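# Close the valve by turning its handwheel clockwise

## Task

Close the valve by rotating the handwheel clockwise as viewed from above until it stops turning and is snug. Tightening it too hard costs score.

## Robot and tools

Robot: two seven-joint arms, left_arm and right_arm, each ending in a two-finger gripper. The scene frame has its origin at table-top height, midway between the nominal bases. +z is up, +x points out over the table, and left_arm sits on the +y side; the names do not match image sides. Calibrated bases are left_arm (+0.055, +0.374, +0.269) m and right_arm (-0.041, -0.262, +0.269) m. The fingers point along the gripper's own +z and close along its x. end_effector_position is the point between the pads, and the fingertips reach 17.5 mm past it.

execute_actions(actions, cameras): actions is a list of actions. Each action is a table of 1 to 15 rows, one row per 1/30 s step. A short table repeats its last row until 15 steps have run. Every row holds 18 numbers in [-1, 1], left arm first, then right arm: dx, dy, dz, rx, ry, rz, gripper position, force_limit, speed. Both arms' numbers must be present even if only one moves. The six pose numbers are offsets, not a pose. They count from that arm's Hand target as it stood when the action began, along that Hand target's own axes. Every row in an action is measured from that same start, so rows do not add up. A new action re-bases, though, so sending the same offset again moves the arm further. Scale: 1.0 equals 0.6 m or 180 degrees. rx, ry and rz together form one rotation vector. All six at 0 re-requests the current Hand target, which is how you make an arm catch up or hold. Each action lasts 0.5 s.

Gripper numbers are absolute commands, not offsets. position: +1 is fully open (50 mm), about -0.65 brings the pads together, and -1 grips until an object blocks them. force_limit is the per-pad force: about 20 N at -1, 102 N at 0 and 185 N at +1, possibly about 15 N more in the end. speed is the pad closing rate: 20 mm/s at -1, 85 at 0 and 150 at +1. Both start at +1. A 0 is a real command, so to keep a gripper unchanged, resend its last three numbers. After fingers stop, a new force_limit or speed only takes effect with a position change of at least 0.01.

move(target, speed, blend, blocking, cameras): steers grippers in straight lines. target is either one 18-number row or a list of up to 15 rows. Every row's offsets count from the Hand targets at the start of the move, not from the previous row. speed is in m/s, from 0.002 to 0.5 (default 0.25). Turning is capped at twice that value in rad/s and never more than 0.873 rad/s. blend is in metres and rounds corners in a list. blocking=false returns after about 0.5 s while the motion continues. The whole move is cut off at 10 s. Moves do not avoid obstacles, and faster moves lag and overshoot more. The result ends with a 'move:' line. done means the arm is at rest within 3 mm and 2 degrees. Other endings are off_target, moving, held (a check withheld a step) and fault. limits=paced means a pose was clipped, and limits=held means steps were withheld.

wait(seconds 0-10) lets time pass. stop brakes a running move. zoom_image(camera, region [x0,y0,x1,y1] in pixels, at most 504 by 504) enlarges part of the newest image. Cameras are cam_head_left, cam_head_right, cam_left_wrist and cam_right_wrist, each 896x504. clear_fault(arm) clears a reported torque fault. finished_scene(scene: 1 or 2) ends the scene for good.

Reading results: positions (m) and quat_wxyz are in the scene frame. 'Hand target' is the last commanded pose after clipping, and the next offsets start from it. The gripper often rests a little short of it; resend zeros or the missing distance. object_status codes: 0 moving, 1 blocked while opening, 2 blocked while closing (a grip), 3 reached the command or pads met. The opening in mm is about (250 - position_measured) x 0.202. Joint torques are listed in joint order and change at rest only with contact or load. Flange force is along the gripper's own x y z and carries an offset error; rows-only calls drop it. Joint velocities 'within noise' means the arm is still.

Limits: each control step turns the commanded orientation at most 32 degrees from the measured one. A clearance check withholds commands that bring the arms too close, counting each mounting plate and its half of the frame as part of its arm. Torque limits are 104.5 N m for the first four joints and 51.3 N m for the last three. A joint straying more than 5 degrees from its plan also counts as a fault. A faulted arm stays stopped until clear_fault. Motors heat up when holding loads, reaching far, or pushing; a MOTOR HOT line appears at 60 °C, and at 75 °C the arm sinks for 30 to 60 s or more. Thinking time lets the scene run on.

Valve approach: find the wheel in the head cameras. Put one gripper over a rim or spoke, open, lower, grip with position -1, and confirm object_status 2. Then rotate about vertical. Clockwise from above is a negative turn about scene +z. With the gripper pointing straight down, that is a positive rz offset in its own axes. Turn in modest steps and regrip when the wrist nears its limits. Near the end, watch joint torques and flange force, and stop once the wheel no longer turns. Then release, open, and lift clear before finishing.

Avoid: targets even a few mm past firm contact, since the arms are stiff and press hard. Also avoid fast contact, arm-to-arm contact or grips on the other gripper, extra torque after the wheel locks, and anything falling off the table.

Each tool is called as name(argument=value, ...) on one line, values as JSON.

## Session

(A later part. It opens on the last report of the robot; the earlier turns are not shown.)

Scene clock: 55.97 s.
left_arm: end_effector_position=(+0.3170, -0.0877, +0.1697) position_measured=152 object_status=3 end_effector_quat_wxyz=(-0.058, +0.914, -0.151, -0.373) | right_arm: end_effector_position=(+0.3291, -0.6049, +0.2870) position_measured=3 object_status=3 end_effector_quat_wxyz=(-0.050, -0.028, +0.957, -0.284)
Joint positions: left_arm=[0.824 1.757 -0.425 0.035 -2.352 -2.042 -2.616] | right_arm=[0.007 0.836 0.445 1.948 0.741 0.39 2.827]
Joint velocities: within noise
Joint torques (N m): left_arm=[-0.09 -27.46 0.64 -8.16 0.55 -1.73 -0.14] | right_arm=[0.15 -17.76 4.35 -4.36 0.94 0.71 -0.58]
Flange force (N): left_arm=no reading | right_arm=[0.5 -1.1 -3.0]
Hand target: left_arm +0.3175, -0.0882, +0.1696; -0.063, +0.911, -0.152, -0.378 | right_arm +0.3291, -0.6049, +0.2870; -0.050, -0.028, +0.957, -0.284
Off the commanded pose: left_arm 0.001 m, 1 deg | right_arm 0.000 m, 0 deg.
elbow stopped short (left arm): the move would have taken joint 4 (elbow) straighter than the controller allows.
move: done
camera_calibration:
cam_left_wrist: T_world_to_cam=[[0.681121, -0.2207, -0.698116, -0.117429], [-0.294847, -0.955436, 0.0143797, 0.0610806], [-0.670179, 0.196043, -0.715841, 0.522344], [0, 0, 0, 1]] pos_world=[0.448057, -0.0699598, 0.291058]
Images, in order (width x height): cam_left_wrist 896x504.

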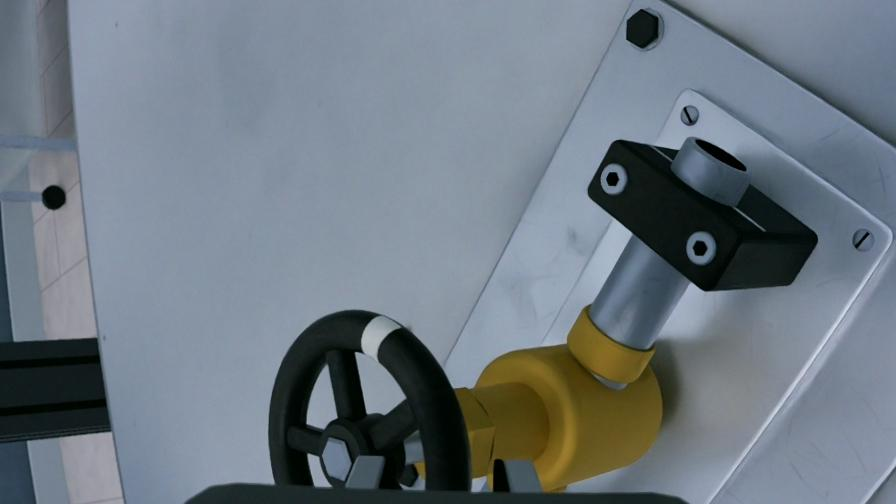

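move(target=[-0.0172,0,0.0024,0,0.0833,0,0,0,1,0,0,0,0,0,0,1,1,1], speed=0.15, cameras=[])

move(target=[[-0.0097,-0.042,0.0056,-0.0833,0,-0.1443,0,0,1,0,0,0,0,0,0,1,1,1],[-0.0364,-0.0727,0.021,-0.1667,0,-0.2887,0,0,1,0,0,0,0,0,0,1,1,1],[-0.0727,-0.084,0.042,-0.25,0,-0.433,0,0,1,0,0,0,0,0,0,1,1,1],[-0.1091,-0.0727,0.063,-0.3333,0,-0.5773,0,0,1,0,0,0,0,0,0,1,1,1],[-0.1315,-0.0494,0.076,-0.4,0,-0.6928,0,0,1,0,0,0,0,0,0,1,1,1]], speed=0.3, blend=0.003, cameras=["cam_left_wrist","cam_head_left"])

Scene clock: 58.27 s.
left_arm: end_effector_position=(+0.3096, -0.0855, +0.1758) position_measured=152 object_status=3 end_effector_quat_wxyz=(-0.043, +0.953, -0.159, -0.256) | right_arm: end_effector_position=(+0.3291, -0.6049, +0.2870) position_measured=3 object_status=3 end_effector_quat_wxyz=(-0.050, -0.028, +0.957, -0.284)
Joint positions: left_arm=[1.063 1.385 -0.538 0.875 -2.397 -1.527 -2.932] | right_arm=[0.007 0.836 0.445 1.948 0.741 0.39 2.827]
Joint velocities: within noise
Joint torques (N m): left_arm=[-0.12 -26.17 -2.44 -6.66 0.17 -1.32 -0.14] | right_arm=[0.19 -17.77 4.35 -4.33 0.93 0.73 -0.61]
Flange force (N): left_arm=[-7.3 -3.6 1.7] | right_arm=[0.5 -1.1 -2.9]
Hand target: left_arm +0.3096, -0.0855, +0.1758; -0.043, +0.953, -0.159, -0.256 | right_arm +0.3291, -0.6049, +0.2870; -0.050, -0.028, +0.957, -0.284
Off the commanded pose: left_arm 0.000 m, 0 deg | right_arm 0.000 m, 0 deg.
move: done
No camera images: "cameras" was empty.

Scene clock: 62.97 s.
left_arm: end_effector_position=(+0.2330, -0.0279, +0.1759) position_measured=152 object_status=3 end_effector_quat_wxyz=(+0.229, +0.446, +0.857, -0.119) | right_arm: end_effector_position=(+0.3291, -0.6049, +0.2870) position_measured=3 object_status=3 end_effector_quat_wxyz=(-0.050, -0.028, +0.957, -0.284)
Joint positions: left_arm=[1.482 1.079 -0.363 2.356 -0.162 -0.756 -2.585] | right_arm=[0.007 0.836 0.445 1.948 0.741 0.39 2.827]
Joint velocities: within noise
Joint torques (N m): left_arm=[-0.36 -16.61 -2.6 -0.51 0.54 -1.04 -0.17] | right_arm=[0.24 -17.75 4.31 -4.36 0.95 0.71 -0.55]
Flange force (N): left_arm=[3.6 0.1 -4.1] | right_arm=[0.8 -0.7 -3.0]
Hand target: left_arm +0.2330, -0.0279, +0.1759; +0.229, +0.446, +0.857, -0.119 | right_arm +0.3291, -0.6049, +0.2870; -0.050, -0.028, +0.957, -0.284
Off the commanded pose: left_arm 0.000 m, 0 deg | right_arm 0.000 m, 0 deg.
move: done
camera_calibration:
cam_left_wrist: T_world_to_cam=[[-0.507719, 0.702464, -0.498764, 0.225029], [0.805374, 0.592584, 0.0147674, -0.119934], [0.305933, -0.394194, -0.866612, 0.241312], [0, 0, 0, 1]] pos_world=[0.137017, 0.00811992, 0.323131]
Images, in order (width x height): cam_head_left 896x504, cam_left_wrist 896x504.

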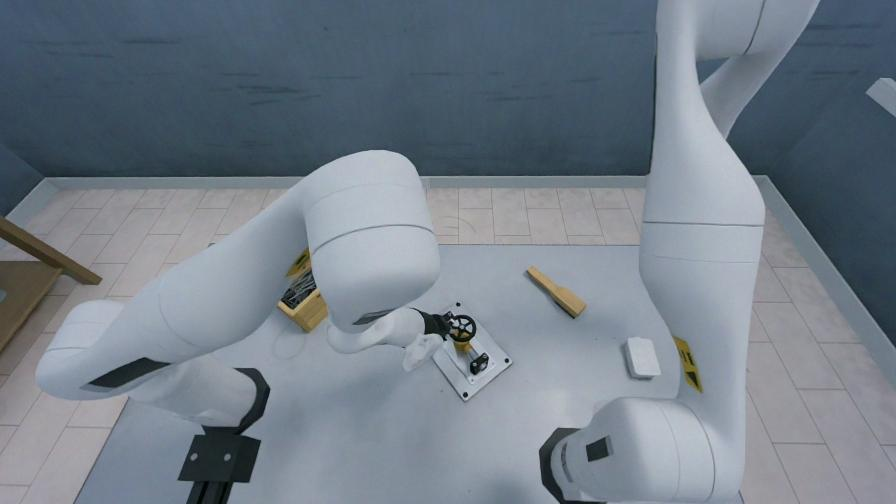

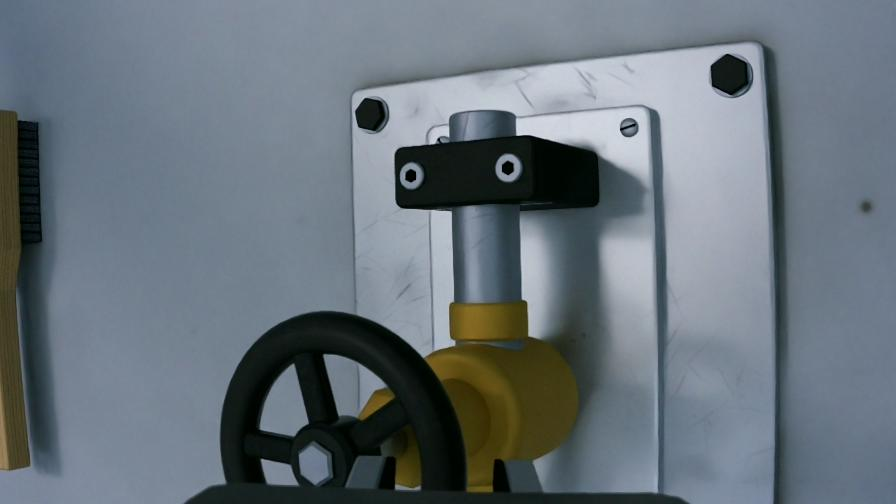

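move(target=[0,0,0.0417,0,0,0,0,0,1,0,0,0,0,0,0,1,1,1], speed=0.05, cameras=["cam_left_wrist"])

move(target=[0,0,0,0,0,0,-1,-0.6,-1,0,0,0,0,0,0,1,1,1], cameras=[])

Scene clock: 64.10 s.
left_arm: end_effector_position=(+0.2402, -0.0381, +0.1542) position_measured=152 object_status=3 end_effector_quat_wxyz=(+0.229, +0.446, +0.857, -0.119) | right_arm: end_effector_position=(+0.3291, -0.6049, +0.2870) position_measured=3 object_status=3 end_effector_quat_wxyz=(-0.050, -0.028, +0.957, -0.284)
Joint positions: left_arm=[1.469 1.138 -0.355 2.297 -0.158 -0.758 -2.578] | right_arm=[0.007 0.836 0.445 1.948 0.741 0.39 2.827]
Joint velocities: within noise
Joint torques (N m): left_arm=[-0.29 -17.04 -2.8 -0.47 0.51 -1.13 -0.15] | right_arm=[0.2 -17.77 4.35 -4.36 0.95 0.71 -0.54]
Flange force (N): left_arm=[2.8 -0.1 -4.6] | right_arm=[0.7 -0.8 -2.9]
Hand target: left_arm +0.2402, -0.0381, +0.1542; +0.229, +0.446, +0.857, -0.119 | right_arm +0.3291, -0.6049, +0.2870; -0.050, -0.028, +0.957, -0.284
Off the commanded pose: left_arm 0.000 m, 0 deg | right_arm 0.000 m, 0 deg.
move: done
camera_calibration:
cam_left_wrist: T_world_to_cam=[[-0.507719, 0.702432, -0.498809, 0.225039], [0.805339, 0.592629, 0.0148275, -0.11938], [0.306024, -0.394182, -0.866585, 0.216262], [0, 0, 0, 1]] pos_world=[0.144217, -0.00208019, 0.301431]
Images, in order (width x height): cam_left_wrist 896x504.

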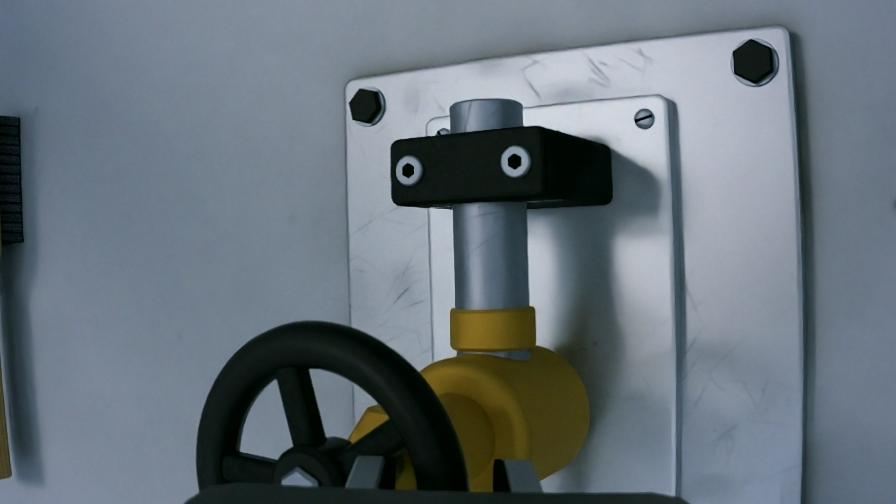

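Scene clock: 64.77 s.
left_arm: end_effector_position=(+0.2402, -0.0382, +0.1542) position_measured=196 object_status=2 end_effector_quat_wxyz=(+0.229, +0.446, +0.857, -0.119) | right_arm: end_effector_position=(+0.3291, -0.6049, +0.2870) position_measured=3 object_status=3 end_effector_quat_wxyz=(-0.050, -0.028, +0.957, -0.284)
Joint positions: left_arm=[1.469 1.138 -0.355 2.297 -0.158 -0.758 -2.578] | right_arm=[0.007 0.836 0.445 1.948 0.741 0.39 2.827]
Joint velocities: within noise
Joint torques (N m): left_arm=[-0.81 -14.37 -2.61 0.69 0.36 0.12 -0.12] | right_arm=[0.18 -17.79 4.32 -4.33 0.92 0.71 -0.55]
Flange force (N): left_arm=[-0.1 -1.2 -8.3] | right_arm=[0.6 -0.9 -2.8]
Hand target: left_arm +0.2402, -0.0381, +0.1542; +0.229, +0.446, +0.857, -0.119 | right_arm +0.3291, -0.6049, +0.2870; -0.050, -0.028, +0.957, -0.284
Off the commanded pose: left_arm 0.000 m, 0 deg | right_arm 0.000 m, 0 deg.
move: done
No camera images: "cameras" was empty.

move(target=[[0,0,0,0,0,0,-0.97,0,-1,0,0,0,0,0,0,1,1,1],[-0.00187,0.01636,0.00108,0.04167,0,0.07217,-0.97,0,-1,0,0,0,0,0,0,1,1,1],[-0.00733,0.0316,0.00423,0.08333,0,0.14433,-0.97,0,-1,0,0,0,0,0,0,1,1,1]], speed=0.15, cameras=["cam_left_wrist"])

move(target=[[-0.00187,0.01636,0.00108,0.04167,0,0.07217,-0.97,0,-1,0,0,0,0,0,0,1,1,1],[-0.00733,0.0316,0.00423,0.08333,0,0.14433,-0.97,0,-1,0,0,0,0,0,0,1,1,1]], speed=0.15, blend=0.002, cameras=["cam_left_wrist"])

Scene clock: 68.17 s.
left_arm: end_effector_position=(+0.2586, -0.0313, +0.1542) position_measured=201 object_status=2 end_effector_quat_wxyz=(+0.191, +0.652, +0.713, -0.175) | right_arm: end_effector_position=(+0.3291, -0.6049, +0.2870) position_measured=3 object_status=3 end_effector_quat_wxyz=(-0.050, -0.028, +0.957, -0.284)
Joint positions: left_arm=[1.193 1.148 -0.448 2.252 -0.766 -0.928 -2.847] | right_arm=[0.007 0.836 0.445 1.948 0.741 0.39 2.827]
Joint velocities: within noise
Joint torques (N m): left_arm=[0.64 -15.13 -1.4 -0.54 -0.51 -0.61 -0.51] | right_arm=[0.23 -17.75 4.35 -4.35 0.93 0.69 -0.57]
Flange force (N): left_arm=[-0.8 -2.6 -8.3] | right_arm=[0.6 -0.9 -3.1]
Hand target: left_arm +0.2586, -0.0314, +0.1542; +0.191, +0.652, +0.713, -0.175 | right_arm +0.3291, -0.6049, +0.2870; -0.050, -0.028, +0.957, -0.284
Off the commanded pose: left_arm 0.000 m, 0 deg | right_arm 0.000 m, 0 deg.
move: done
camera_calibration:
cam_left_wrist: T_world_to_cam=[[-0.0885905, 0.862093, -0.498947, 0.126246], [0.99377, 0.110505, 0.0144848, -0.201974], [0.0676235, -0.494555, -0.866511, 0.271797], [0, 0, 0, 1]] pos_world=[0.19352, 0.0479022, 0.301431]
Images, in order (width x height): cam_left_wrist 896x504.

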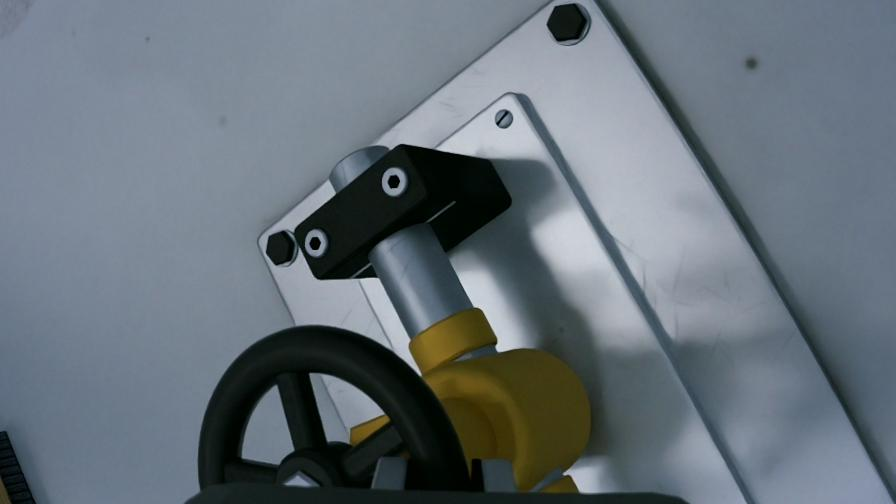

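Scene clock: 70.33 s.
left_arm: end_effector_position=(+0.2780, -0.0347, +0.1542) position_measured=201 object_status=2 end_effector_quat_wxyz=(+0.139, +0.814, +0.519, -0.218) | right_arm: end_effector_position=(+0.3291, -0.6049, +0.2870) position_measured=3 object_status=3 end_effector_quat_wxyz=(-0.050, -0.028, +0.957, -0.284)
Joint positions: left_arm=[1.034 1.145 -0.496 1.986 -1.397 -0.931 -2.871] | right_arm=[0.007 0.836 0.445 1.948 0.741 0.39 2.827]
Joint velocities: within noise
Joint torques (N m): left_arm=[4.29 -16.87 2.64 -3.43 -0.25 -2.77 -0.5] | right_arm=[0.22 -17.75 4.33 -4.32 0.95 0.69 -0.52]
Flange force (N): left_arm=[3.2 -3.2 -14.6] | right_arm=[0.6 -0.8 -3.0]
Hand target: left_arm +0.2780, -0.0348, +0.1542; +0.139, +0.814, +0.519, -0.218 | right_arm +0.3291, -0.6049, +0.2870; -0.050, -0.028, +0.957, -0.284
Off the commanded pose: left_arm 0.000 m, 0 deg | right_arm 0.000 m, 0 deg.
move: done
camera_calibration:
cam_left_wrist: T_world_to_cam=[[0.354093, 0.790834, -0.499199, 0.00538642], [0.915931, -0.40108, 0.0142958, -0.216897], [-0.188913, -0.462294, -0.86637, 0.341241], [0, 0, 0, 1]] pos_world=[0.26122, 0.0665011, 0.301431]
Images, in order (width x height): cam_left_wrist 896x504.

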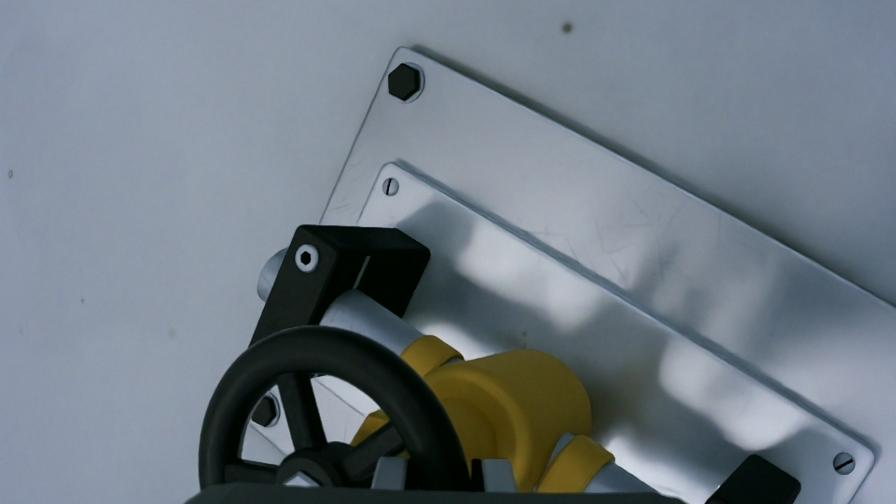

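move(target=[[-0.00187,0.01636,0.00108,0.04167,0,0.07217,-0.97,0,-1,0,0,0,0,0,0,1,1,1],[-0.00733,0.0316,0.00423,0.08333,0,0.14433,-0.97,0,-1,0,0,0,0,0,0,1,1,1]], speed=0.15, blend=0.002, cameras=[])

move(target=[[-0.00187,0.01636,0.00108,0.04167,0,0.07217,-0.97,0,-1,0,0,0,0,0,0,1,1,1],[-0.00733,0.0316,0.00423,0.08333,0,0.14433,-0.97,0,-1,0,0,0,0,0,0,1,1,1]], speed=0.15, blend=0.002, cameras=["cam_left_wrist"])

Scene clock: 72.87 s.
left_arm: end_effector_position=(+0.2930, -0.0473, +0.1542) position_measured=201 object_status=2 end_effector_quat_wxyz=(+0.078, +0.921, +0.291, -0.247) | right_arm: end_effector_position=(+0.3291, -0.6049, +0.2870) position_measured=3 object_status=3 end_effector_quat_wxyz=(-0.050, -0.028, +0.957, -0.284)
Joint positions: left_arm=[1.019 1.212 -0.546 1.618 -1.877 -1.092 -2.812] | right_arm=[0.007 0.836 0.445 1.948 0.741 0.39 2.827]
Joint velocities: within noise
Joint torques (N m): left_arm=[6.91 -17.38 4.67 -3.46 0.93 -3.51 -0.46] | right_arm=[0.18 -17.77 4.36 -4.35 0.98 0.67 -0.58]
Flange force (N): left_arm=[4.1 -5.6 -16.7] | right_arm=[0.4 -1.1 -3.1]
Hand target: left_arm +0.2930, -0.0473, +0.1542; +0.078, +0.921, +0.291, -0.247 | right_arm +0.3291, -0.6049, +0.2870; -0.050, -0.028, +0.957, -0.284
Off the commanded pose: left_arm 0.000 m, 0 deg | right_arm 0.000 m, 0 deg.
move: done
No camera images: "cameras" was empty.

Scene clock: 75.00 s.
left_arm: end_effector_position=(+0.2997, -0.0658, +0.1541) position_measured=201 object_status=2 end_effector_quat_wxyz=(+0.011, +0.965, +0.043, -0.259) | right_arm: end_effector_position=(+0.3291, -0.6049, +0.2870) position_measured=3 object_status=3 end_effector_quat_wxyz=(-0.050, -0.028, +0.957, -0.284)
Joint positions: left_arm=[1.048 1.316 -0.561 1.222 -2.181 -1.314 -2.857] | right_arm=[0.007 0.836 0.445 1.948 0.741 0.39 2.827]
Joint velocities: within noise
Joint torques (N m): left_arm=[7.79 -17.25 4.74 -2.3 1.39 -4.12 -0.43] | right_arm=[0.22 -17.76 4.4 -4.36 0.9 0.71 -0.53]
Flange force (N): left_arm=[3.8 -6.2 -15.8] | right_arm=[0.6 -0.8 -3.0]
Hand target: left_arm +0.2998, -0.0658, +0.1541; +0.011, +0.965, +0.043, -0.259 | right_arm +0.3291, -0.6049, +0.2870; -0.050, -0.028, +0.957, -0.284
Off the commanded pose: left_arm 0.000 m, 0 deg | right_arm 0.000 m, 0 deg.
move: done
camera_calibration:
cam_left_wrist: T_world_to_cam=[[0.861565, 0.0886589, -0.499845, -0.175951], [0.110629, -0.993757, 0.0144214, -0.0469016], [-0.495446, -0.0677222, -0.865995, 0.448733], [0, 0, 0, 1]] pos_world=[0.379105, -0.000619962, 0.301329]
Images, in order (width x height): cam_left_wrist 896x504.

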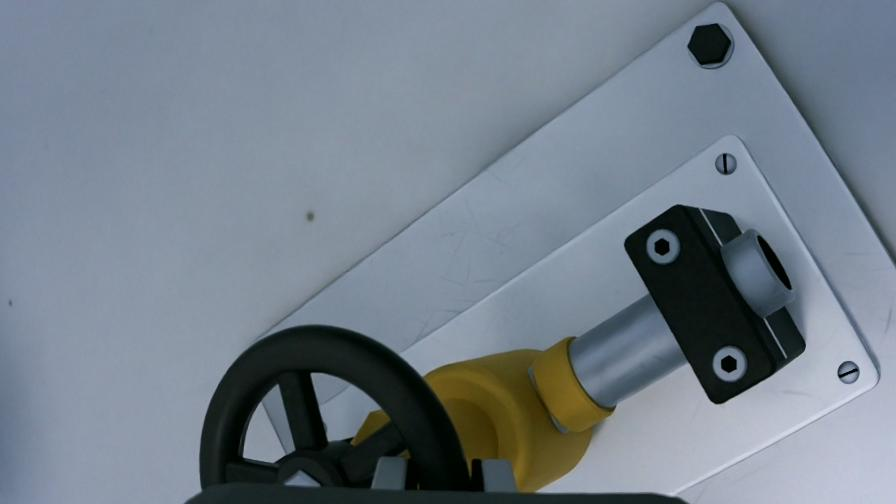

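move(target=[[-0.00187,0.01636,0.00108,0.04167,0,0.07217,-0.97,0,-1,0,0,0,0,0,0,1,1,1],[-0.00733,0.0316,0.00423,0.08333,0,0.14433,-0.97,0,-1,0,0,0,0,0,0,1,1,1]], speed=0.15, blend=0.002, cameras=[])

move(target=[[-0.00187,0.01636,0.00108,0.04167,0,0.07217,-0.97,0,-1,0,0,0,0,0,0,1,1,1],[-0.00733,0.0316,0.00423,0.08333,0,0.14433,-0.97,0,-1,0,0,0,0,0,0,1,1,1]], speed=0.15, blend=0.002, cameras=["cam_left_wrist","cam_head_left"])

Scene clock: 77.83 s.
left_arm: end_effector_position=(+0.2964, -0.0851, +0.1541) position_measured=201 object_status=2 end_effector_quat_wxyz=(-0.056, +0.943, -0.209, -0.253) | right_arm: end_effector_position=(+0.3291, -0.6049, +0.2870) position_measured=3 object_status=3 end_effector_quat_wxyz=(-0.050, -0.028, +0.957, -0.284)
Joint positions: left_arm=[1.103 1.43 -0.556 0.85 -2.399 -1.522 -2.994] | right_arm=[0.007 0.836 0.445 1.948 0.741 0.39 2.827]
Joint velocities: within noise
Joint torques (N m): left_arm=[6.38 -16.98 3.16 -0.98 1.04 -5.26 -0.44] | right_arm=[0.19 -17.75 4.37 -4.39 0.89 0.71 -0.53]
Flange force (N): left_arm=[3.1 -5.2 -13.3] | right_arm=[0.8 -0.8 -3.0]
Hand target: left_arm +0.2964, -0.0851, +0.1541; -0.056, +0.943, -0.209, -0.253 | right_arm +0.3291, -0.6049, +0.2870; -0.050, -0.028, +0.957, -0.284
Off the commanded pose: left_arm 0.000 m, 0 deg | right_arm 0.000 m, 0 deg.
move: done
No camera images: "cameras" was empty.

Scene clock: 79.93 s.
left_arm: end_effector_position=(+0.2838, -0.1002, +0.1541) position_measured=201 object_status=2 end_effector_quat_wxyz=(-0.119, +0.857, -0.445, -0.230) | right_arm: end_effector_position=(+0.3291, -0.6049, +0.2870) position_measured=3 object_status=3 end_effector_quat_wxyz=(-0.050, -0.028, +0.957, -0.284)
Joint positions: left_arm=[1.2 1.514 -0.563 0.601 -2.574 -1.653 -3.237] | right_arm=[0.007 0.836 0.445 1.948 0.741 0.39 2.827]
Joint velocities: within noise
Joint torques (N m): left_arm=[3.66 -16.59 1.29 1 0.18 -6.87 -0.42] | right_arm=[0.17 -17.78 4.35 -4.37 0.95 0.72 -0.57]
Flange force (N): left_arm=[6.5 -3.7 -12.0] | right_arm=[0.6 -0.9 -2.9]
Hand target: left_arm +0.2838, -0.1002, +0.1541; -0.119, +0.857, -0.446, -0.230 | right_arm +0.3291, -0.6049, +0.2870; -0.050, -0.028, +0.957, -0.284
Off the commanded pose: left_arm 0.000 m, 0 deg | right_arm 0.000 m, 0 deg.
move: done
camera_calibration:
cam_left_wrist: T_world_to_cam=[[0.507362, -0.701847, -0.499995, -0.137855], [-0.80522, -0.592787, 0.0150149, 0.220639], [-0.306928, 0.394988, -0.865898, 0.431307], [0, 0, 0, 1]] pos_world=[0.379986, -0.136322, 0.301228]
Images, in order (width x height): cam_head_left 896x504, cam_left_wrist 896x504.

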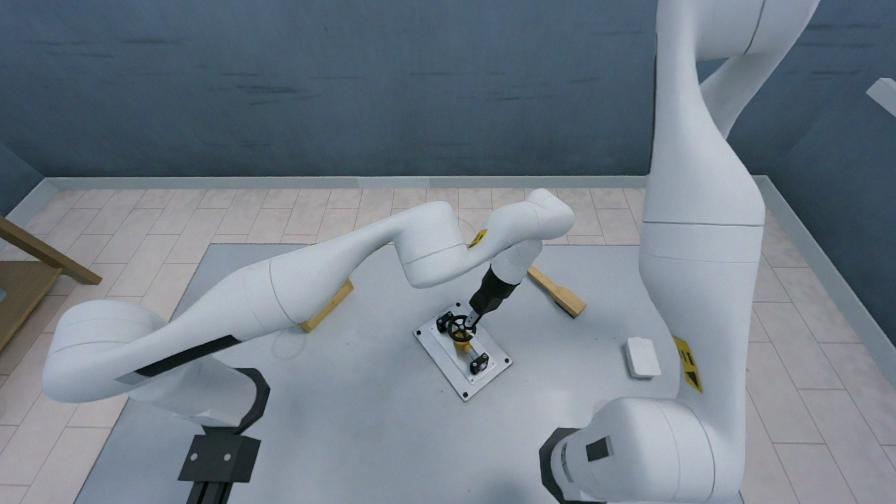

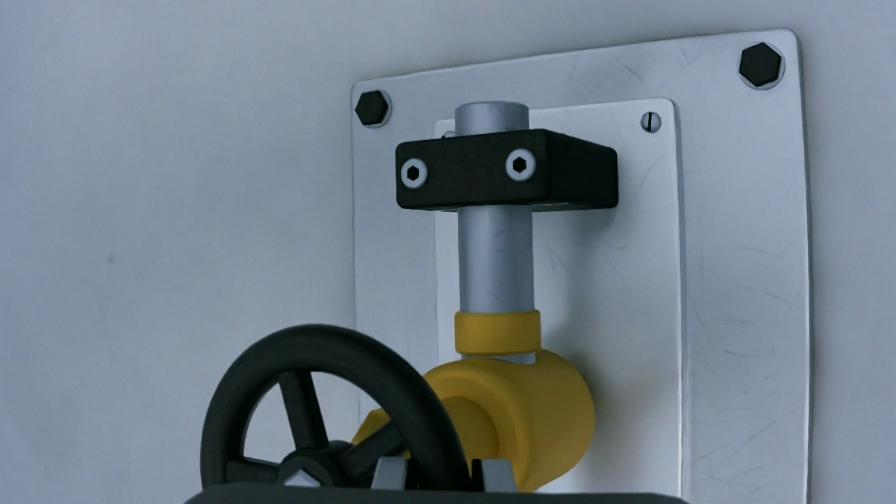

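move(target=[[-0.00187,0.01636,0.00108,0.04167,0,0.07217,-0.97,0,-1,0,0,0,0,0,0,1,1,1],[-0.00733,0.0316,0.00423,0.08333,0,0.14433,-0.97,0,-1,0,0,0,0,0,0,1,1,1]], speed=0.15, blend=0.002, cameras=["cam_head_left"])

Scene clock: 82.43 s.
left_arm: end_effector_position=(+0.2653, -0.1069, +0.1541) position_measured=201 object_status=2 end_effector_quat_wxyz=(-0.175, +0.712, -0.652, -0.191) | right_arm: end_effector_position=(+0.3291, -0.6049, +0.2870) position_measured=3 object_status=3 end_effector_quat_wxyz=(-0.050, -0.028, +0.957, -0.284)
Joint positions: left_arm=[1.37 1.501 -0.587 0.654 -2.729 -1.579 -3.589] | right_arm=[0.007 0.836 0.445 1.948 0.741 0.39 2.827]
Joint velocities: within noise
Joint torques (N m): left_arm=[-1.06 -16.21 -2.02 3.83 -1.99 -7.99 -0.26] | right_arm=[0.21 -17.76 4.36 -4.4 0.91 0.69 -0.57]
Flange force (N): left_arm=[11.0 -2.9 -11.1] | right_arm=[0.7 -0.9 -3.0]
Hand target: left_arm +0.2653, -0.1069, +0.1541; -0.175, +0.712, -0.652, -0.191 | right_arm +0.3291, -0.6049, +0.2870; -0.050, -0.028, +0.957, -0.284
Off the commanded pose: left_arm 0.000 m, 0 deg | right_arm 0.000 m, 0 deg.
move: done
Images, in order (width x height): cam_head_left 896x504.

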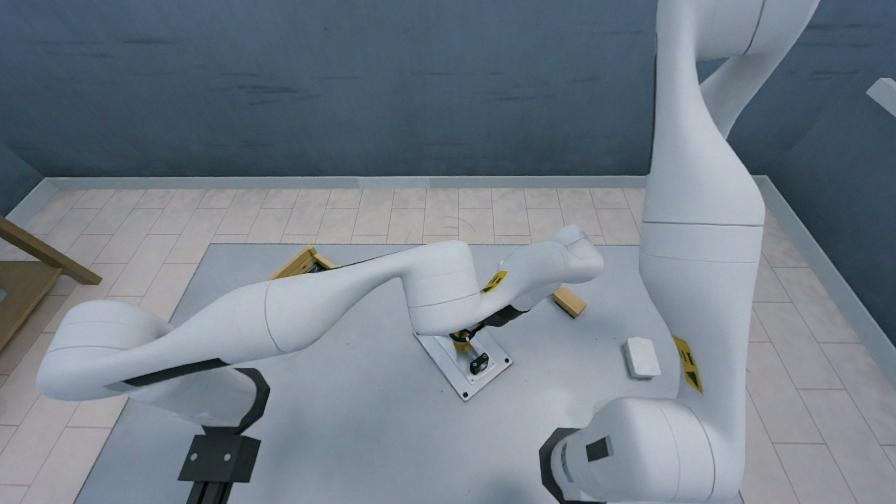

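move(target=[[-0.00187,0.01636,0.00108,0.04167,0,0.07217,-0.97,0,-1,0,0,0,0,0,0,1,1,1],[-0.00733,0.0316,0.00423,0.08333,0,0.14433,-0.97,0,-1,0,0,0,0,0,0,1,1,1]], speed=0.15, blend=0.002, cameras=[])

move(target=[[-0.00187,0.01636,0.00108,0.04167,0,0.07217,-0.97,0,-1,0,0,0,0,0,0,1,1,1],[-0.00733,0.0316,0.00423,0.08333,0,0.14433,-0.97,0,-1,0,0,0,0,0,0,1,1,1]], speed=0.15, blend=0.002, cameras=["cam_head_left","cam_left_wrist"])

Scene clock: 84.97 s.
left_arm: end_effector_position=(+0.2460, -0.1035, +0.1542) position_measured=201 object_status=2 end_effector_quat_wxyz=(+0.218, -0.519, +0.814, +0.140) | right_arm: end_effector_position=(+0.3291, -0.6049, +0.2870) position_measured=3 object_status=3 end_effector_quat_wxyz=(-0.050, -0.028, +0.957, -0.284)
Joint positions: left_arm=[1.583 1.407 -0.592 0.959 -2.874 -1.289 -3.958] | right_arm=[0.007 0.836 0.445 1.948 0.741 0.39 2.827]
Joint velocities: within noise
Joint torques (N m): left_arm=[-0.14 -17.19 -2.38 9.24 -2.55 -12.29 -0.98] | right_arm=[0.2 -17.76 4.36 -4.36 0.95 0.72 -0.56]
Flange force (N): left_arm=[20.5 -18.7 -2.9] | right_arm=[0.6 -0.9 -3.0]
Hand target: left_arm +0.2460, -0.1035, +0.1542; +0.218, -0.519, +0.814, +0.140 | right_arm +0.3291, -0.6049, +0.2870; -0.050, -0.028, +0.957, -0.284
Off the commanded pose: left_arm 0.000 m, 0 deg | right_arm 0.000 m, 0 deg.
move: done
No camera images: "cameras" was empty.

Scene clock: 87.13 s.
left_arm: end_effector_position=(+0.2310, -0.0909, +0.1542) position_measured=201 object_status=2 end_effector_quat_wxyz=(+0.247, -0.291, +0.921, +0.078) | right_arm: end_effector_position=(+0.3291, -0.6049, +0.2870) position_measured=3 object_status=3 end_effector_quat_wxyz=(-0.050, -0.028, +0.957, -0.284)
Joint positions: left_arm=[1.767 1.29 -0.568 1.346 -3.016 -0.866 -4.273] | right_arm=[0.007 0.836 0.445 1.948 0.741 0.39 2.827]
Joint velocities: within noise
Joint torques (N m): left_arm=[1.99 -17.95 -2.85 20.46 -3.58 -18.39 -2.41] | right_arm=[0.18 -17.8 4.38 -4.39 0.94 0.7 -0.54]
Flange force (N): left_arm=[25.8 -47.7 18.6] | right_arm=[0.6 -0.8 -2.9]
Hand target: left_arm +0.2310, -0.0909, +0.1542; +0.247, -0.291, +0.921, +0.078 | right_arm +0.3291, -0.6049, +0.2870; -0.050, -0.028, +0.957, -0.284
Off the commanded pose: left_arm 0.000 m, 0 deg | right_arm 0.000 m, 0 deg.
move: done
camera_calibration:
cam_left_wrist: T_world_to_cam=[[-0.702354, -0.507374, -0.49927, 0.192468], [-0.592782, 0.805211, 0.0156228, 0.261517], [0.394092, 0.306931, -0.866305, 0.241625], [0, 0, 0, 1]] pos_world=[0.194981, -0.187086, 0.301329]
Images, in order (width x height): cam_head_left 896x504, cam_left_wrist 896x504.

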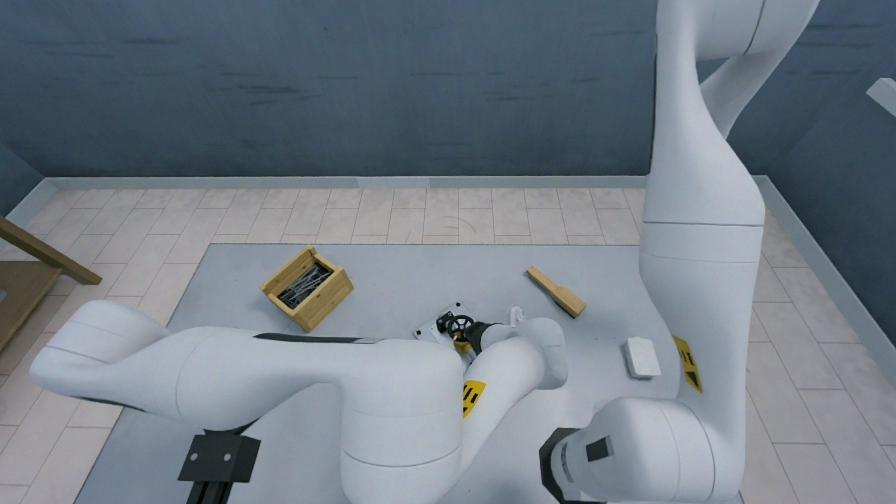

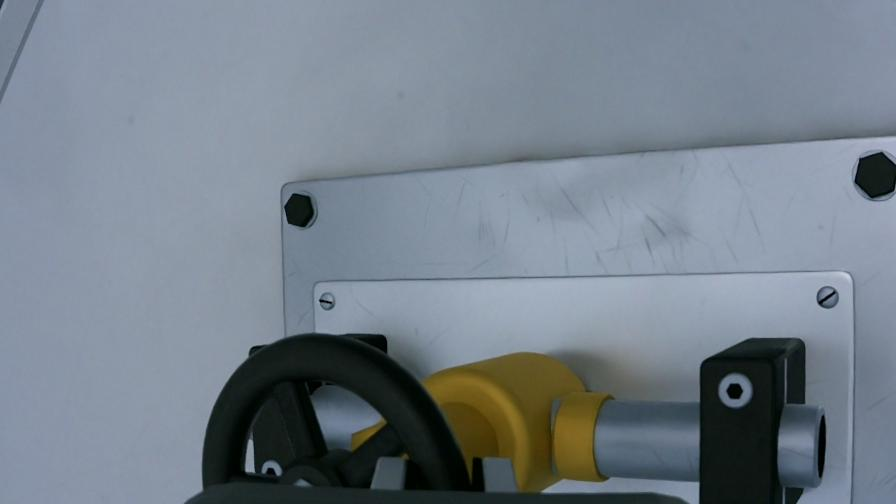

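move(target=[-0.00053,0.0088,0.0003,0.02222,0,0.03849,-0.97,0,-1,0,0,0,0,0,0,1,1,1], speed=0.06, cameras=[])

Scene clock: 88.87 s.
left_arm: end_effector_position=(+0.2282, -0.0864, +0.1542) position_measured=201 object_status=2 end_effector_quat_wxyz=(+0.251, -0.226, +0.939, +0.061) | right_arm: end_effector_position=(+0.3291, -0.6049, +0.2870) position_measured=3 object_status=3 end_effector_quat_wxyz=(-0.050, -0.028, +0.957, -0.284)
Joint positions: left_arm=[1.804 1.261 -0.56 1.453 -3.058 -0.737 -4.346] | right_arm=[0.007 0.836 0.445 1.948 0.741 0.39 2.827]
Joint velocities: within noise
Joint torques (N m): left_arm=[1.99 -17.81 -3.59 24 -3.91 -19.89 -2.78] | right_arm=[0.19 -17.75 4.4 -4.36 0.97 0.71 -0.6]
Flange force (N): left_arm=[24.3 -53.8 26.9] | right_arm=[0.4 -1.1 -3.1]
Hand target: left_arm +0.2282, -0.0864, +0.1542; +0.251, -0.226, +0.939, +0.061 | right_arm +0.3291, -0.6049, +0.2870; -0.050, -0.028, +0.957, -0.284
Off the commanded pose: left_arm 0.000 m, 0 deg | right_arm 0.000 m, 0 deg.
move: done
No camera images: "cameras" was empty.

move(target=[-0.00053,0.0088,0.0003,0.02222,0,0.03849,-0.97,0,-1,0,0,0,0,0,0,1,1,1], speed=0.06, cameras=["cam_left_wrist"])

zoom_image(camera="cam_left_wrist", region=[190, 320, 500, 504])

Scene clock: 90.83 s.
left_arm: end_effector_position=(+0.2261, -0.0815, +0.1542) position_measured=201 object_status=2 end_effector_quat_wxyz=(+0.255, -0.160, +0.953, +0.043) | right_arm: end_effector_position=(+0.3291, -0.6049, +0.2870) position_measured=3 object_status=3 end_effector_quat_wxyz=(-0.050, -0.028, +0.957, -0.284)
Joint positions: left_arm=[1.836 1.234 -0.552 1.559 -3.102 -0.603 -4.416] | right_arm=[0.007 0.836 0.445 1.948 0.741 0.39 2.827]
Joint velocities: within noise
Joint torques (N m): left_arm=[1.53 -17.16 -4.56 28.29 -4.17 -21.27 -3.24] | right_arm=[0.24 -17.78 4.31 -4.38 0.97 0.71 -0.55]
Flange force (N): left_arm=[22.5 -60.4 35.3] | right_arm=[0.7 -0.7 -2.9]
Hand target: left_arm +0.2261, -0.0815, +0.1542; +0.255, -0.160, +0.953, +0.043 | right_arm +0.3291, -0.6049, +0.2870; -0.050, -0.028, +0.957, -0.284
Off the commanded pose: left_arm 0.000 m, 0 deg | right_arm 0.000 m, 0 deg.
move: done
camera_calibration:
cam_left_wrist: T_world_to_cam=[[-0.815031, -0.294258, -0.499136, 0.236694], [-0.347952, 0.937384, 0.0155452, 0.206568], [0.463308, 0.186345, -0.866384, 0.215145], [0, 0, 0, 1]] pos_world=[0.16511, -0.164075, 0.301329]
Images, in order (width x height): cam_left_wrist 896x504.

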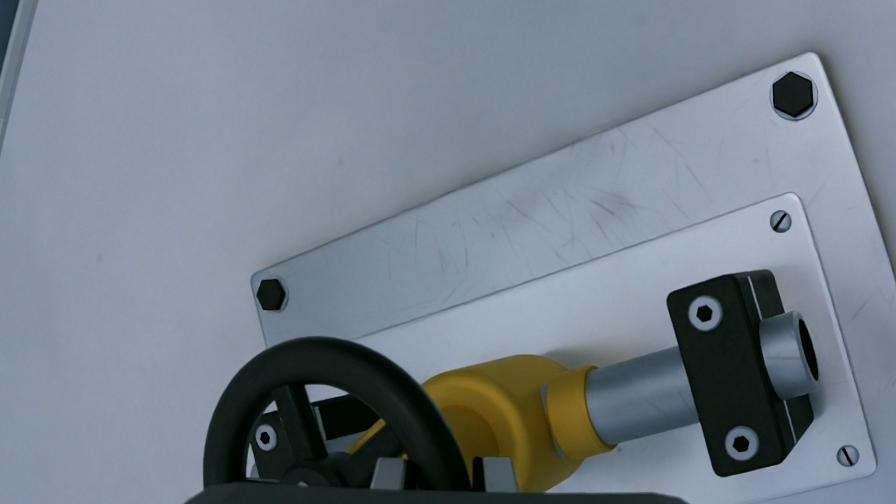

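Scaled by 1.626 from the camera's 896x504 image, which has a finer 1280x720 frame.

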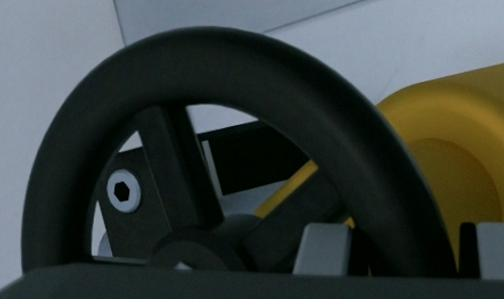

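move(target=[-0.00053,0.0088,0.0003,0.02222,0,0.03849,-0.97,0,-1,0,0,0,0,0,0,1,1,1], speed=0.06, cameras=[])

move(target=[-0.00053,0.0088,0.0003,0.02222,0,0.03849,-0.97,0,-1,0,0,0,0,0,0,1,1,1], speed=0.06, cameras=["cam_left_wrist"])

Scene clock: 92.63 s.
left_arm: end_effector_position=(+0.2248, -0.0764, +0.1542) position_measured=201 object_status=2 end_effector_quat_wxyz=(+0.257, -0.093, +0.961, +0.025) | right_arm: end_effector_position=(+0.3291, -0.6049, +0.2870) position_measured=3 object_status=3 end_effector_quat_wxyz=(-0.050, -0.028, +0.957, -0.284)
Joint positions: left_arm=[1.862 1.21 -0.547 1.663 -3.151 -0.464 -4.481] | right_arm=[0.007 0.836 0.445 1.948 0.741 0.39 2.827]
Joint velocities: within noise
Joint torques (N m): left_arm=[0.68 -16.36 -6.13 32.72 -4.41 -22.16 -3.65] | right_arm=[0.2 -17.72 4.35 -4.38 0.92 0.7 -0.56]
Flange force (N): left_arm=[20.3 -66.7 44.0] | right_arm=[0.7 -0.9 -3.1]
Hand target: left_arm +0.2248, -0.0764, +0.1542; +0.257, -0.093, +0.961, +0.025 | right_arm +0.3291, -0.6049, +0.2870; -0.050, -0.028, +0.957, -0.284
Off the commanded pose: left_arm 0.000 m, 0 deg | right_arm 0.000 m, 0 deg.
move: done
No camera images: "cameras" was empty.

Scene clock: 94.10 s.
left_arm: end_effector_position=(+0.2241, -0.0712, +0.1542) position_measured=201 object_status=2 end_effector_quat_wxyz=(+0.258, -0.026, +0.966, +0.007) | right_arm: end_effector_position=(+0.3291, -0.6049, +0.2870) position_measured=3 object_status=3 end_effector_quat_wxyz=(-0.050, -0.028, +0.957, -0.284)
Joint positions: left_arm=[1.881 1.192 -0.546 1.765 -3.204 -0.319 -4.542] | right_arm=[0.007 0.836 0.445 1.948 0.741 0.39 2.827]
Joint velocities: within noise
Joint torques (N m): left_arm=[-0.59 -13.61 -6.69 37.8 -4.35 -23.17 -4.15] | right_arm=[0.22 -17.78 4.37 -4.32 0.94 0.69 -0.56]
Flange force (N): left_arm=[15.0 -71.9 50.0] | right_arm=[0.4 -0.9 -3.0]
Hand target: left_arm +0.2241, -0.0711, +0.1542; +0.258, -0.026, +0.966, +0.007 | right_arm +0.3291, -0.6049, +0.2870; -0.050, -0.028, +0.957, -0.284
Off the commanded pose: left_arm 0.000 m, 0 deg | right_arm 0.000 m, 0 deg.
move: done
camera_calibration:
cam_left_wrist: T_world_to_cam=[[-0.864663, -0.0582833, -0.49896, 0.265956], [-0.0761215, 0.996979, 0.0154567, 0.139415], [0.496552, 0.0513464, -0.866487, 0.197214], [0, 0, 0, 1]] pos_world=[0.142648, -0.133619, 0.30143]
Images, in order (width x height): cam_left_wrist 896x504.

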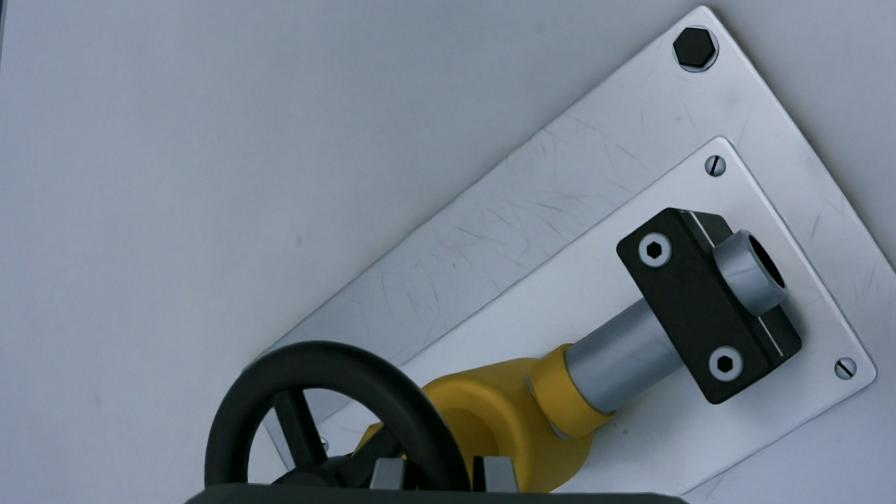

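move(target=[-0.00053,0.0088,0.0003,0.02222,0,0.03849,-0.97,0,-1,0,0,0,0,0,0,1,1,1], speed=0.06, cameras=[])

zoom_image(camera="cam_left_wrist", region=[190, 320, 500, 504])

Scene clock: 96.07 s.
left_arm: end_effector_position=(+0.2242, -0.0659, +0.1542) position_measured=201 object_status=2 end_effector_quat_wxyz=(+0.258, +0.042, +0.965, -0.011) | right_arm: end_effector_position=(+0.3291, -0.6049, +0.2870) position_measured=3 object_status=3 end_effector_quat_wxyz=(-0.050, -0.028, +0.957, -0.284)
Joint positions: left_arm=[1.895 1.18 -0.552 1.863 -3.261 -0.169 -4.602] | right_arm=[0.007 0.836 0.445 1.948 0.741 0.39 2.827]
Joint velocities: within noise
Joint torques (N m): left_arm=[-3.58 -9.97 -9.17 42.92 -4.53 -24.11 -4.65] | right_arm=[0.24 -17.79 4.37 -4.4 0.93 0.69 -0.58]
Flange force (N): left_arm=[11.1 -75.7 53.7] | right_arm=[0.6 -0.8 -3.1]
Hand target: left_arm +0.2242, -0.0659, +0.1542; +0.258, +0.042, +0.965, -0.011 | right_arm +0.3291, -0.6049, +0.2870; -0.050, -0.028, +0.957, -0.284
Off the commanded pose: left_arm 0.000 m, 0 deg | right_arm 0.000 m, 0 deg.
move: done
No camera images: "cameras" was empty.

Scaled by 1.626 from the camera's 896x504 image, which has a finer 1280x720 frame.

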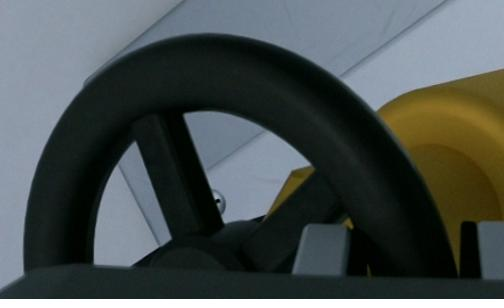

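move(target=[-0.00053,-0.0088,0.0003,-0.02222,0,-0.03849,-0.97,0,-1,0,0,0,0,0,0,1,1,1], speed=0.06, cameras=[])

move(target=[[0,0,0,0,0,0,0,0,0,0,0,0,0,0,0,1,1,1],[0,0,-0.0417,0,0,0,0,0,0,0,0,0,0,0,0,1,1,1]], speed=0.12, cameras=["cam_left_wrist"])

Scene clock: 98.00 s.
left_arm: end_effector_position=(+0.2241, -0.0711, +0.1542) position_measured=201 object_status=2 end_effector_quat_wxyz=(+0.258, -0.026, +0.966, +0.007) | right_arm: end_effector_position=(+0.3291, -0.6049, +0.2870) position_measured=3 object_status=3 end_effector_quat_wxyz=(-0.050, -0.028, +0.957, -0.284)
Joint positions: left_arm=[1.881 1.192 -0.546 1.765 -3.204 -0.319 -4.542] | right_arm=[0.007 0.836 0.445 1.948 0.741 0.39 2.827]
Joint velocities: within noise
Joint torques (N m): left_arm=[-8.98 -18.59 -17.25 10.83 -2.83 -8.38 -0.63] | right_arm=[0.13 -17.72 4.37 -4.35 0.94 0.72 -0.58]
Flange force (N): left_arm=[23.1 -18.3 11.2] | right_arm=[0.5 -1.2 -3.0]
Hand target: left_arm +0.2241, -0.0712, +0.1542; +0.258, -0.026, +0.966, +0.007 | right_arm +0.3291, -0.6049, +0.2870; -0.050, -0.028, +0.957, -0.284
Off the commanded pose: left_arm 0.000 m, 0 deg | right_arm 0.000 m, 0 deg.
move: done
No camera images: "cameras" was empty.

Scene clock: 99.23 s.
left_arm: end_effector_position=(+0.2116, -0.0718, +0.1759) position_measured=152 object_status=3 end_effector_quat_wxyz=(+0.258, -0.026, +0.966, +0.007) | right_arm: end_effector_position=(+0.3291, -0.6049, +0.2870) position_measured=3 object_status=3 end_effector_quat_wxyz=(-0.050, -0.028, +0.957, -0.284)
Joint positions: left_arm=[1.913 1.143 -0.555 1.779 -3.206 -0.362 -4.541] | right_arm=[0.007 0.836 0.445 1.948 0.741 0.39 2.827]
Joint velocities: within noise
Joint torques (N m): left_arm=[-0.27 -19.41 -5.81 -3.66 -0.68 0.1 -0.17] | right_arm=[0.14 -17.74 4.32 -4.36 0.96 0.73 -0.58]
Flange force (N): left_arm=[-0.5 4.4 -3.0] | right_arm=[0.7 -1.0 -2.9]
Hand target: left_arm +0.2116, -0.0718, +0.1759; +0.258, -0.026, +0.966, +0.007 | right_arm +0.3291, -0.6049, +0.2870; -0.050, -0.028, +0.957, -0.284
Off the commanded pose: left_arm 0.000 m, 0 deg | right_arm 0.000 m, 0 deg.
move: done
camera_calibration:
cam_left_wrist: T_world_to_cam=[[-0.864673, -0.0581474, -0.498958, 0.265903], [-0.0760037, 0.996987, 0.0155247, 0.138791], [0.496552, 0.0513465, -0.866487, 0.222173], [0, 0, 0, 1]] pos_world=[0.130148, -0.134319, 0.32303]
Images, in order (width x height): cam_left_wrist 896x504.

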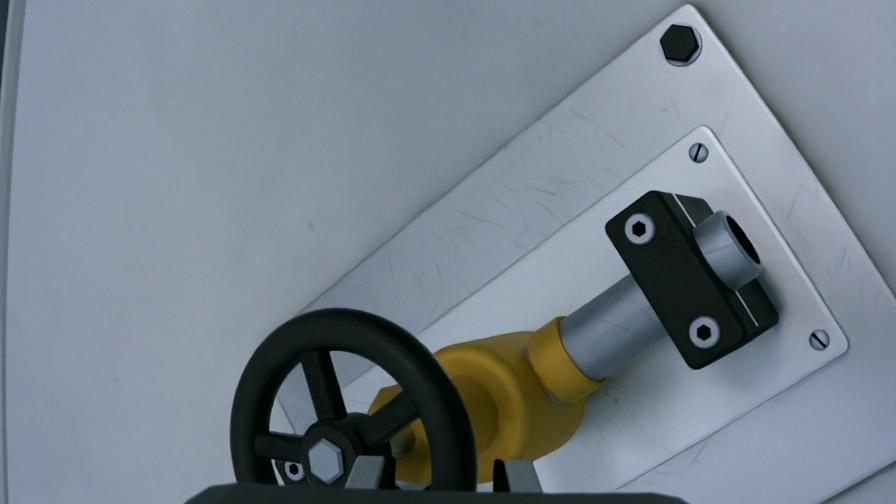

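move(target=[[0.0042,0,0,0,0,0,0,0.3,1,0,0,0,0,0,0,1,1,1],[0.0042,0,0.0417,0,0,0,0,0.3,1,0,0,0,0,0,0,1,1,1],[0.0042,0,0.0417,0,0,0,-1,0.3,-1,0,0,0,0,0,0,1,1,1]], speed=0.05, cameras=["cam_left_wrist"])

move(target=[-0.00053,0.0088,0.0003,0.02222,0,0.03849,-1,0.3,-1,0,0,0,0,0,0,1,1,1], speed=0.06, cameras=[])

Scene clock: 101.93 s.
left_arm: end_effector_position=(+0.2219, -0.0713, +0.1530) position_measured=201 object_status=0 end_effector_quat_wxyz=(+0.258, -0.026, +0.966, +0.007) | right_arm: end_effector_position=(+0.3291, -0.6049, +0.2870) position_measured=3 object_status=3 end_effector_quat_wxyz=(-0.050, -0.028, +0.957, -0.284)
Joint positions: left_arm=[1.886 1.195 -0.545 1.763 -3.202 -0.321 -4.539] | right_arm=[0.007 0.836 0.445 1.948 0.741 0.39 2.827]
Joint velocities: within noise
Joint torques (N m): left_arm=[-0.74 -13.51 0.47 -5.26 1.79 2.88 1.01] | right_arm=[0.19 -17.73 4.4 -4.38 0.95 0.71 -0.55]
Flange force (N): left_arm=[-11.7 8.0 -24.0] | right_arm=[0.6 -0.9 -3.1]
Hand target: left_arm +0.2219, -0.0713, +0.1529; +0.258, -0.026, +0.966, +0.007 | right_arm +0.3291, -0.6049, +0.2870; -0.050, -0.028, +0.957, -0.284
Off the commanded pose: left_arm 0.000 m, 0 deg | right_arm 0.000 m, 0 deg.
move: done
camera_calibration:
cam_left_wrist: T_world_to_cam=[[-0.864672, -0.0581974, -0.498954, 0.263454], [-0.0759973, 0.996989, 0.0154134, 0.139462], [0.496554, 0.0512467, -0.866492, 0.197264], [0, 0, 0, 1]] pos_world=[0.140448, -0.133819, 0.30023]
Images, in order (width x height): cam_left_wrist 896x504.

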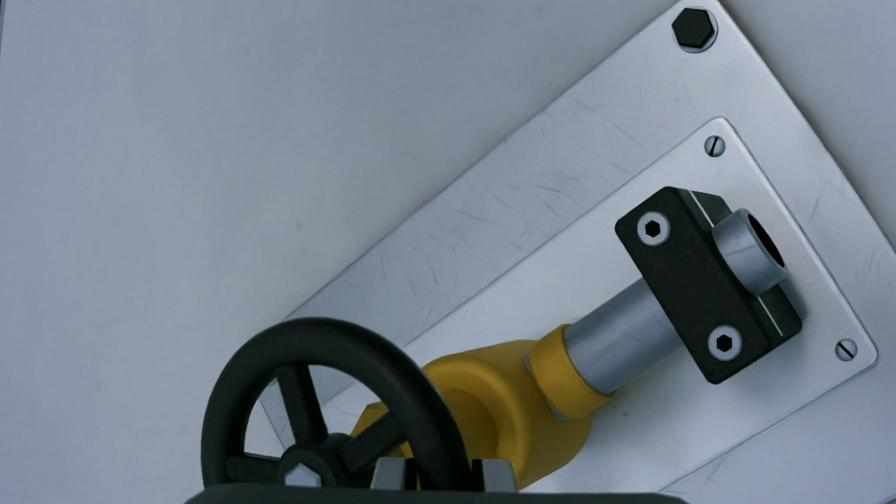

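Scene clock: 103.40 s.
left_arm: end_effector_position=(+0.2220, -0.0660, +0.1530) position_measured=201 object_status=2 end_effector_quat_wxyz=(+0.258, +0.042, +0.965, -0.011) | right_arm: end_effector_position=(+0.3291, -0.6049, +0.2870) position_measured=3 object_status=3 end_effector_quat_wxyz=(-0.050, -0.028, +0.957, -0.284)
Joint positions: left_arm=[1.9 1.183 -0.551 1.861 -3.259 -0.17 -4.598] | right_arm=[0.007 0.836 0.445 1.948 0.741 0.39 2.827]
Joint velocities: within noise
Joint torques (N m): left_arm=[2.22 -4.8 5.71 24.94 -1.44 -12.7 -2.72] | right_arm=[0.17 -17.84 4.33 -4.33 0.97 0.66 -0.57]
Flange force (N): left_arm=[-16.1 -44.0 11.2] | right_arm=[0.3 -1.0 -2.9]
Hand target: left_arm +0.2220, -0.0660, +0.1529; +0.258, +0.042, +0.965, -0.011 | right_arm +0.3291, -0.6049, +0.2870; -0.050, -0.028, +0.957, -0.284
Off the commanded pose: left_arm 0.000 m, 0 deg | right_arm 0.000 m, 0 deg.
move: done
No camera images: "cameras" was empty.

move(target=[-0.00053,0.0088,0.0003,0.02222,0,0.03849,-1,0.3,-1,0,0,0,0,0,0,1,1,1], speed=0.06, cameras=[])

Scene clock: 105.13 s.
left_arm: end_effector_position=(+0.2228, -0.0608, +0.1530) position_measured=201 object_status=2 end_effector_quat_wxyz=(+0.257, +0.109, +0.960, -0.029) | right_arm: end_effector_position=(+0.3291, -0.6049, +0.2870) position_measured=3 object_status=3 end_effector_quat_wxyz=(-0.050, -0.028, +0.957, -0.284)
Joint positions: left_arm=[1.909 1.18 -0.567 1.955 -3.319 -0.013 -4.658] | right_arm=[0.007 0.836 0.445 1.948 0.741 0.39 2.827]
Joint velocities: within noise
Joint torques (N m): left_arm=[-4.12 9.4 5.6 43.71 -3.78 -21.37 -4.22] | right_arm=[0.17 -17.77 4.45 -4.36 0.95 0.71 -0.56]
Flange force (N): left_arm=[-23.0 -67.9 10.3] | right_arm=[0.4 -1.1 -3.0]
Hand target: left_arm +0.2228, -0.0607, +0.1530; +0.257, +0.109, +0.960, -0.029 | right_arm +0.3291, -0.6049, +0.2870; -0.050, -0.028, +0.957, -0.284
Off the commanded pose: left_arm 0.000 m, 0 deg | right_arm 0.000 m, 0 deg.
move: done
No camera images: "cameras" was empty.

move(target=[-0.00053,0.0088,0.0003,0.02222,0,0.03849,-1,0.3,-1,0,0,0,0,0,0,1,1,1], speed=0.06, cameras=["cam_left_wrist"])

Scene clock: 107.17 s.
left_arm: end_effector_position=(+0.2243, -0.0557, +0.1530) position_measured=201 object_status=2 end_effector_quat_wxyz=(+0.254, +0.176, +0.950, -0.047) | right_arm: end_effector_position=(+0.3291, -0.6049, +0.2870) position_measured=3 object_status=3 end_effector_quat_wxyz=(-0.050, -0.028, +0.957, -0.284)
Joint positions: left_arm=[1.913 1.187 -0.592 2.042 -3.38 0.151 -4.722] | right_arm=[0.007 0.836 0.445 1.948 0.741 0.39 2.827]
Joint velocities: within noise
Joint torques (N m): left_arm=[-26.46 33.26 -5.4 44.34 -2.51 -23.83 -2.18] | right_arm=[0.18 -17.8 4.38 -4.43 0.93 0.7 -0.54]
Flange force (N): left_arm=[-16.5 -72.9 -61.5] | right_arm=[0.7 -0.8 -2.9]
Hand target: left_arm +0.2243, -0.0557, +0.1530; +0.254, +0.176, +0.950, -0.047 | right_arm +0.3291, -0.6049, +0.2870; -0.050, -0.028, +0.957, -0.284
Off the commanded pose: left_arm 0.000 m, 0 deg | right_arm 0.000 m, 0 deg.
move: done
camera_calibration:
cam_left_wrist: T_world_to_cam=[[-0.813718, 0.298482, -0.49877, 0.274851], [0.336157, 0.941685, 0.0151159, 0.0285975], [0.474196, -0.155365, -0.866603, 0.188755], [0, 0, 0, 1]] pos_world=[0.124532, -0.0796422, 0.300231]
Images, in order (width x height): cam_left_wrist 896x504.

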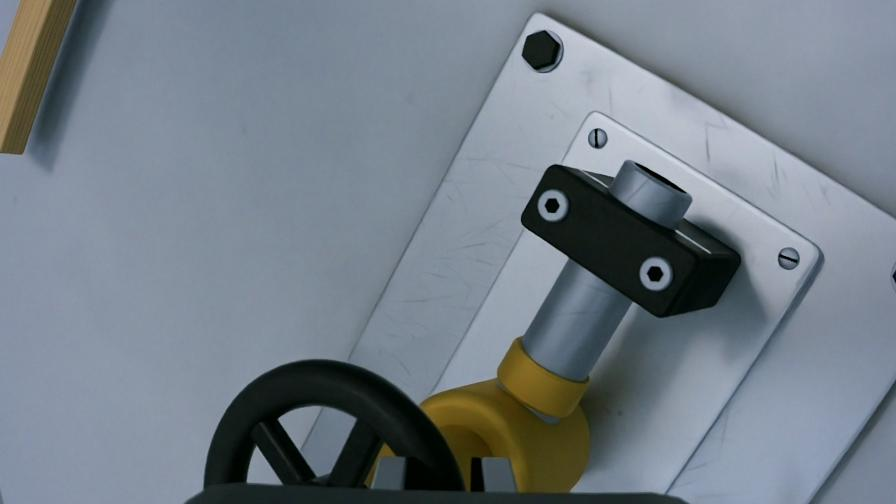

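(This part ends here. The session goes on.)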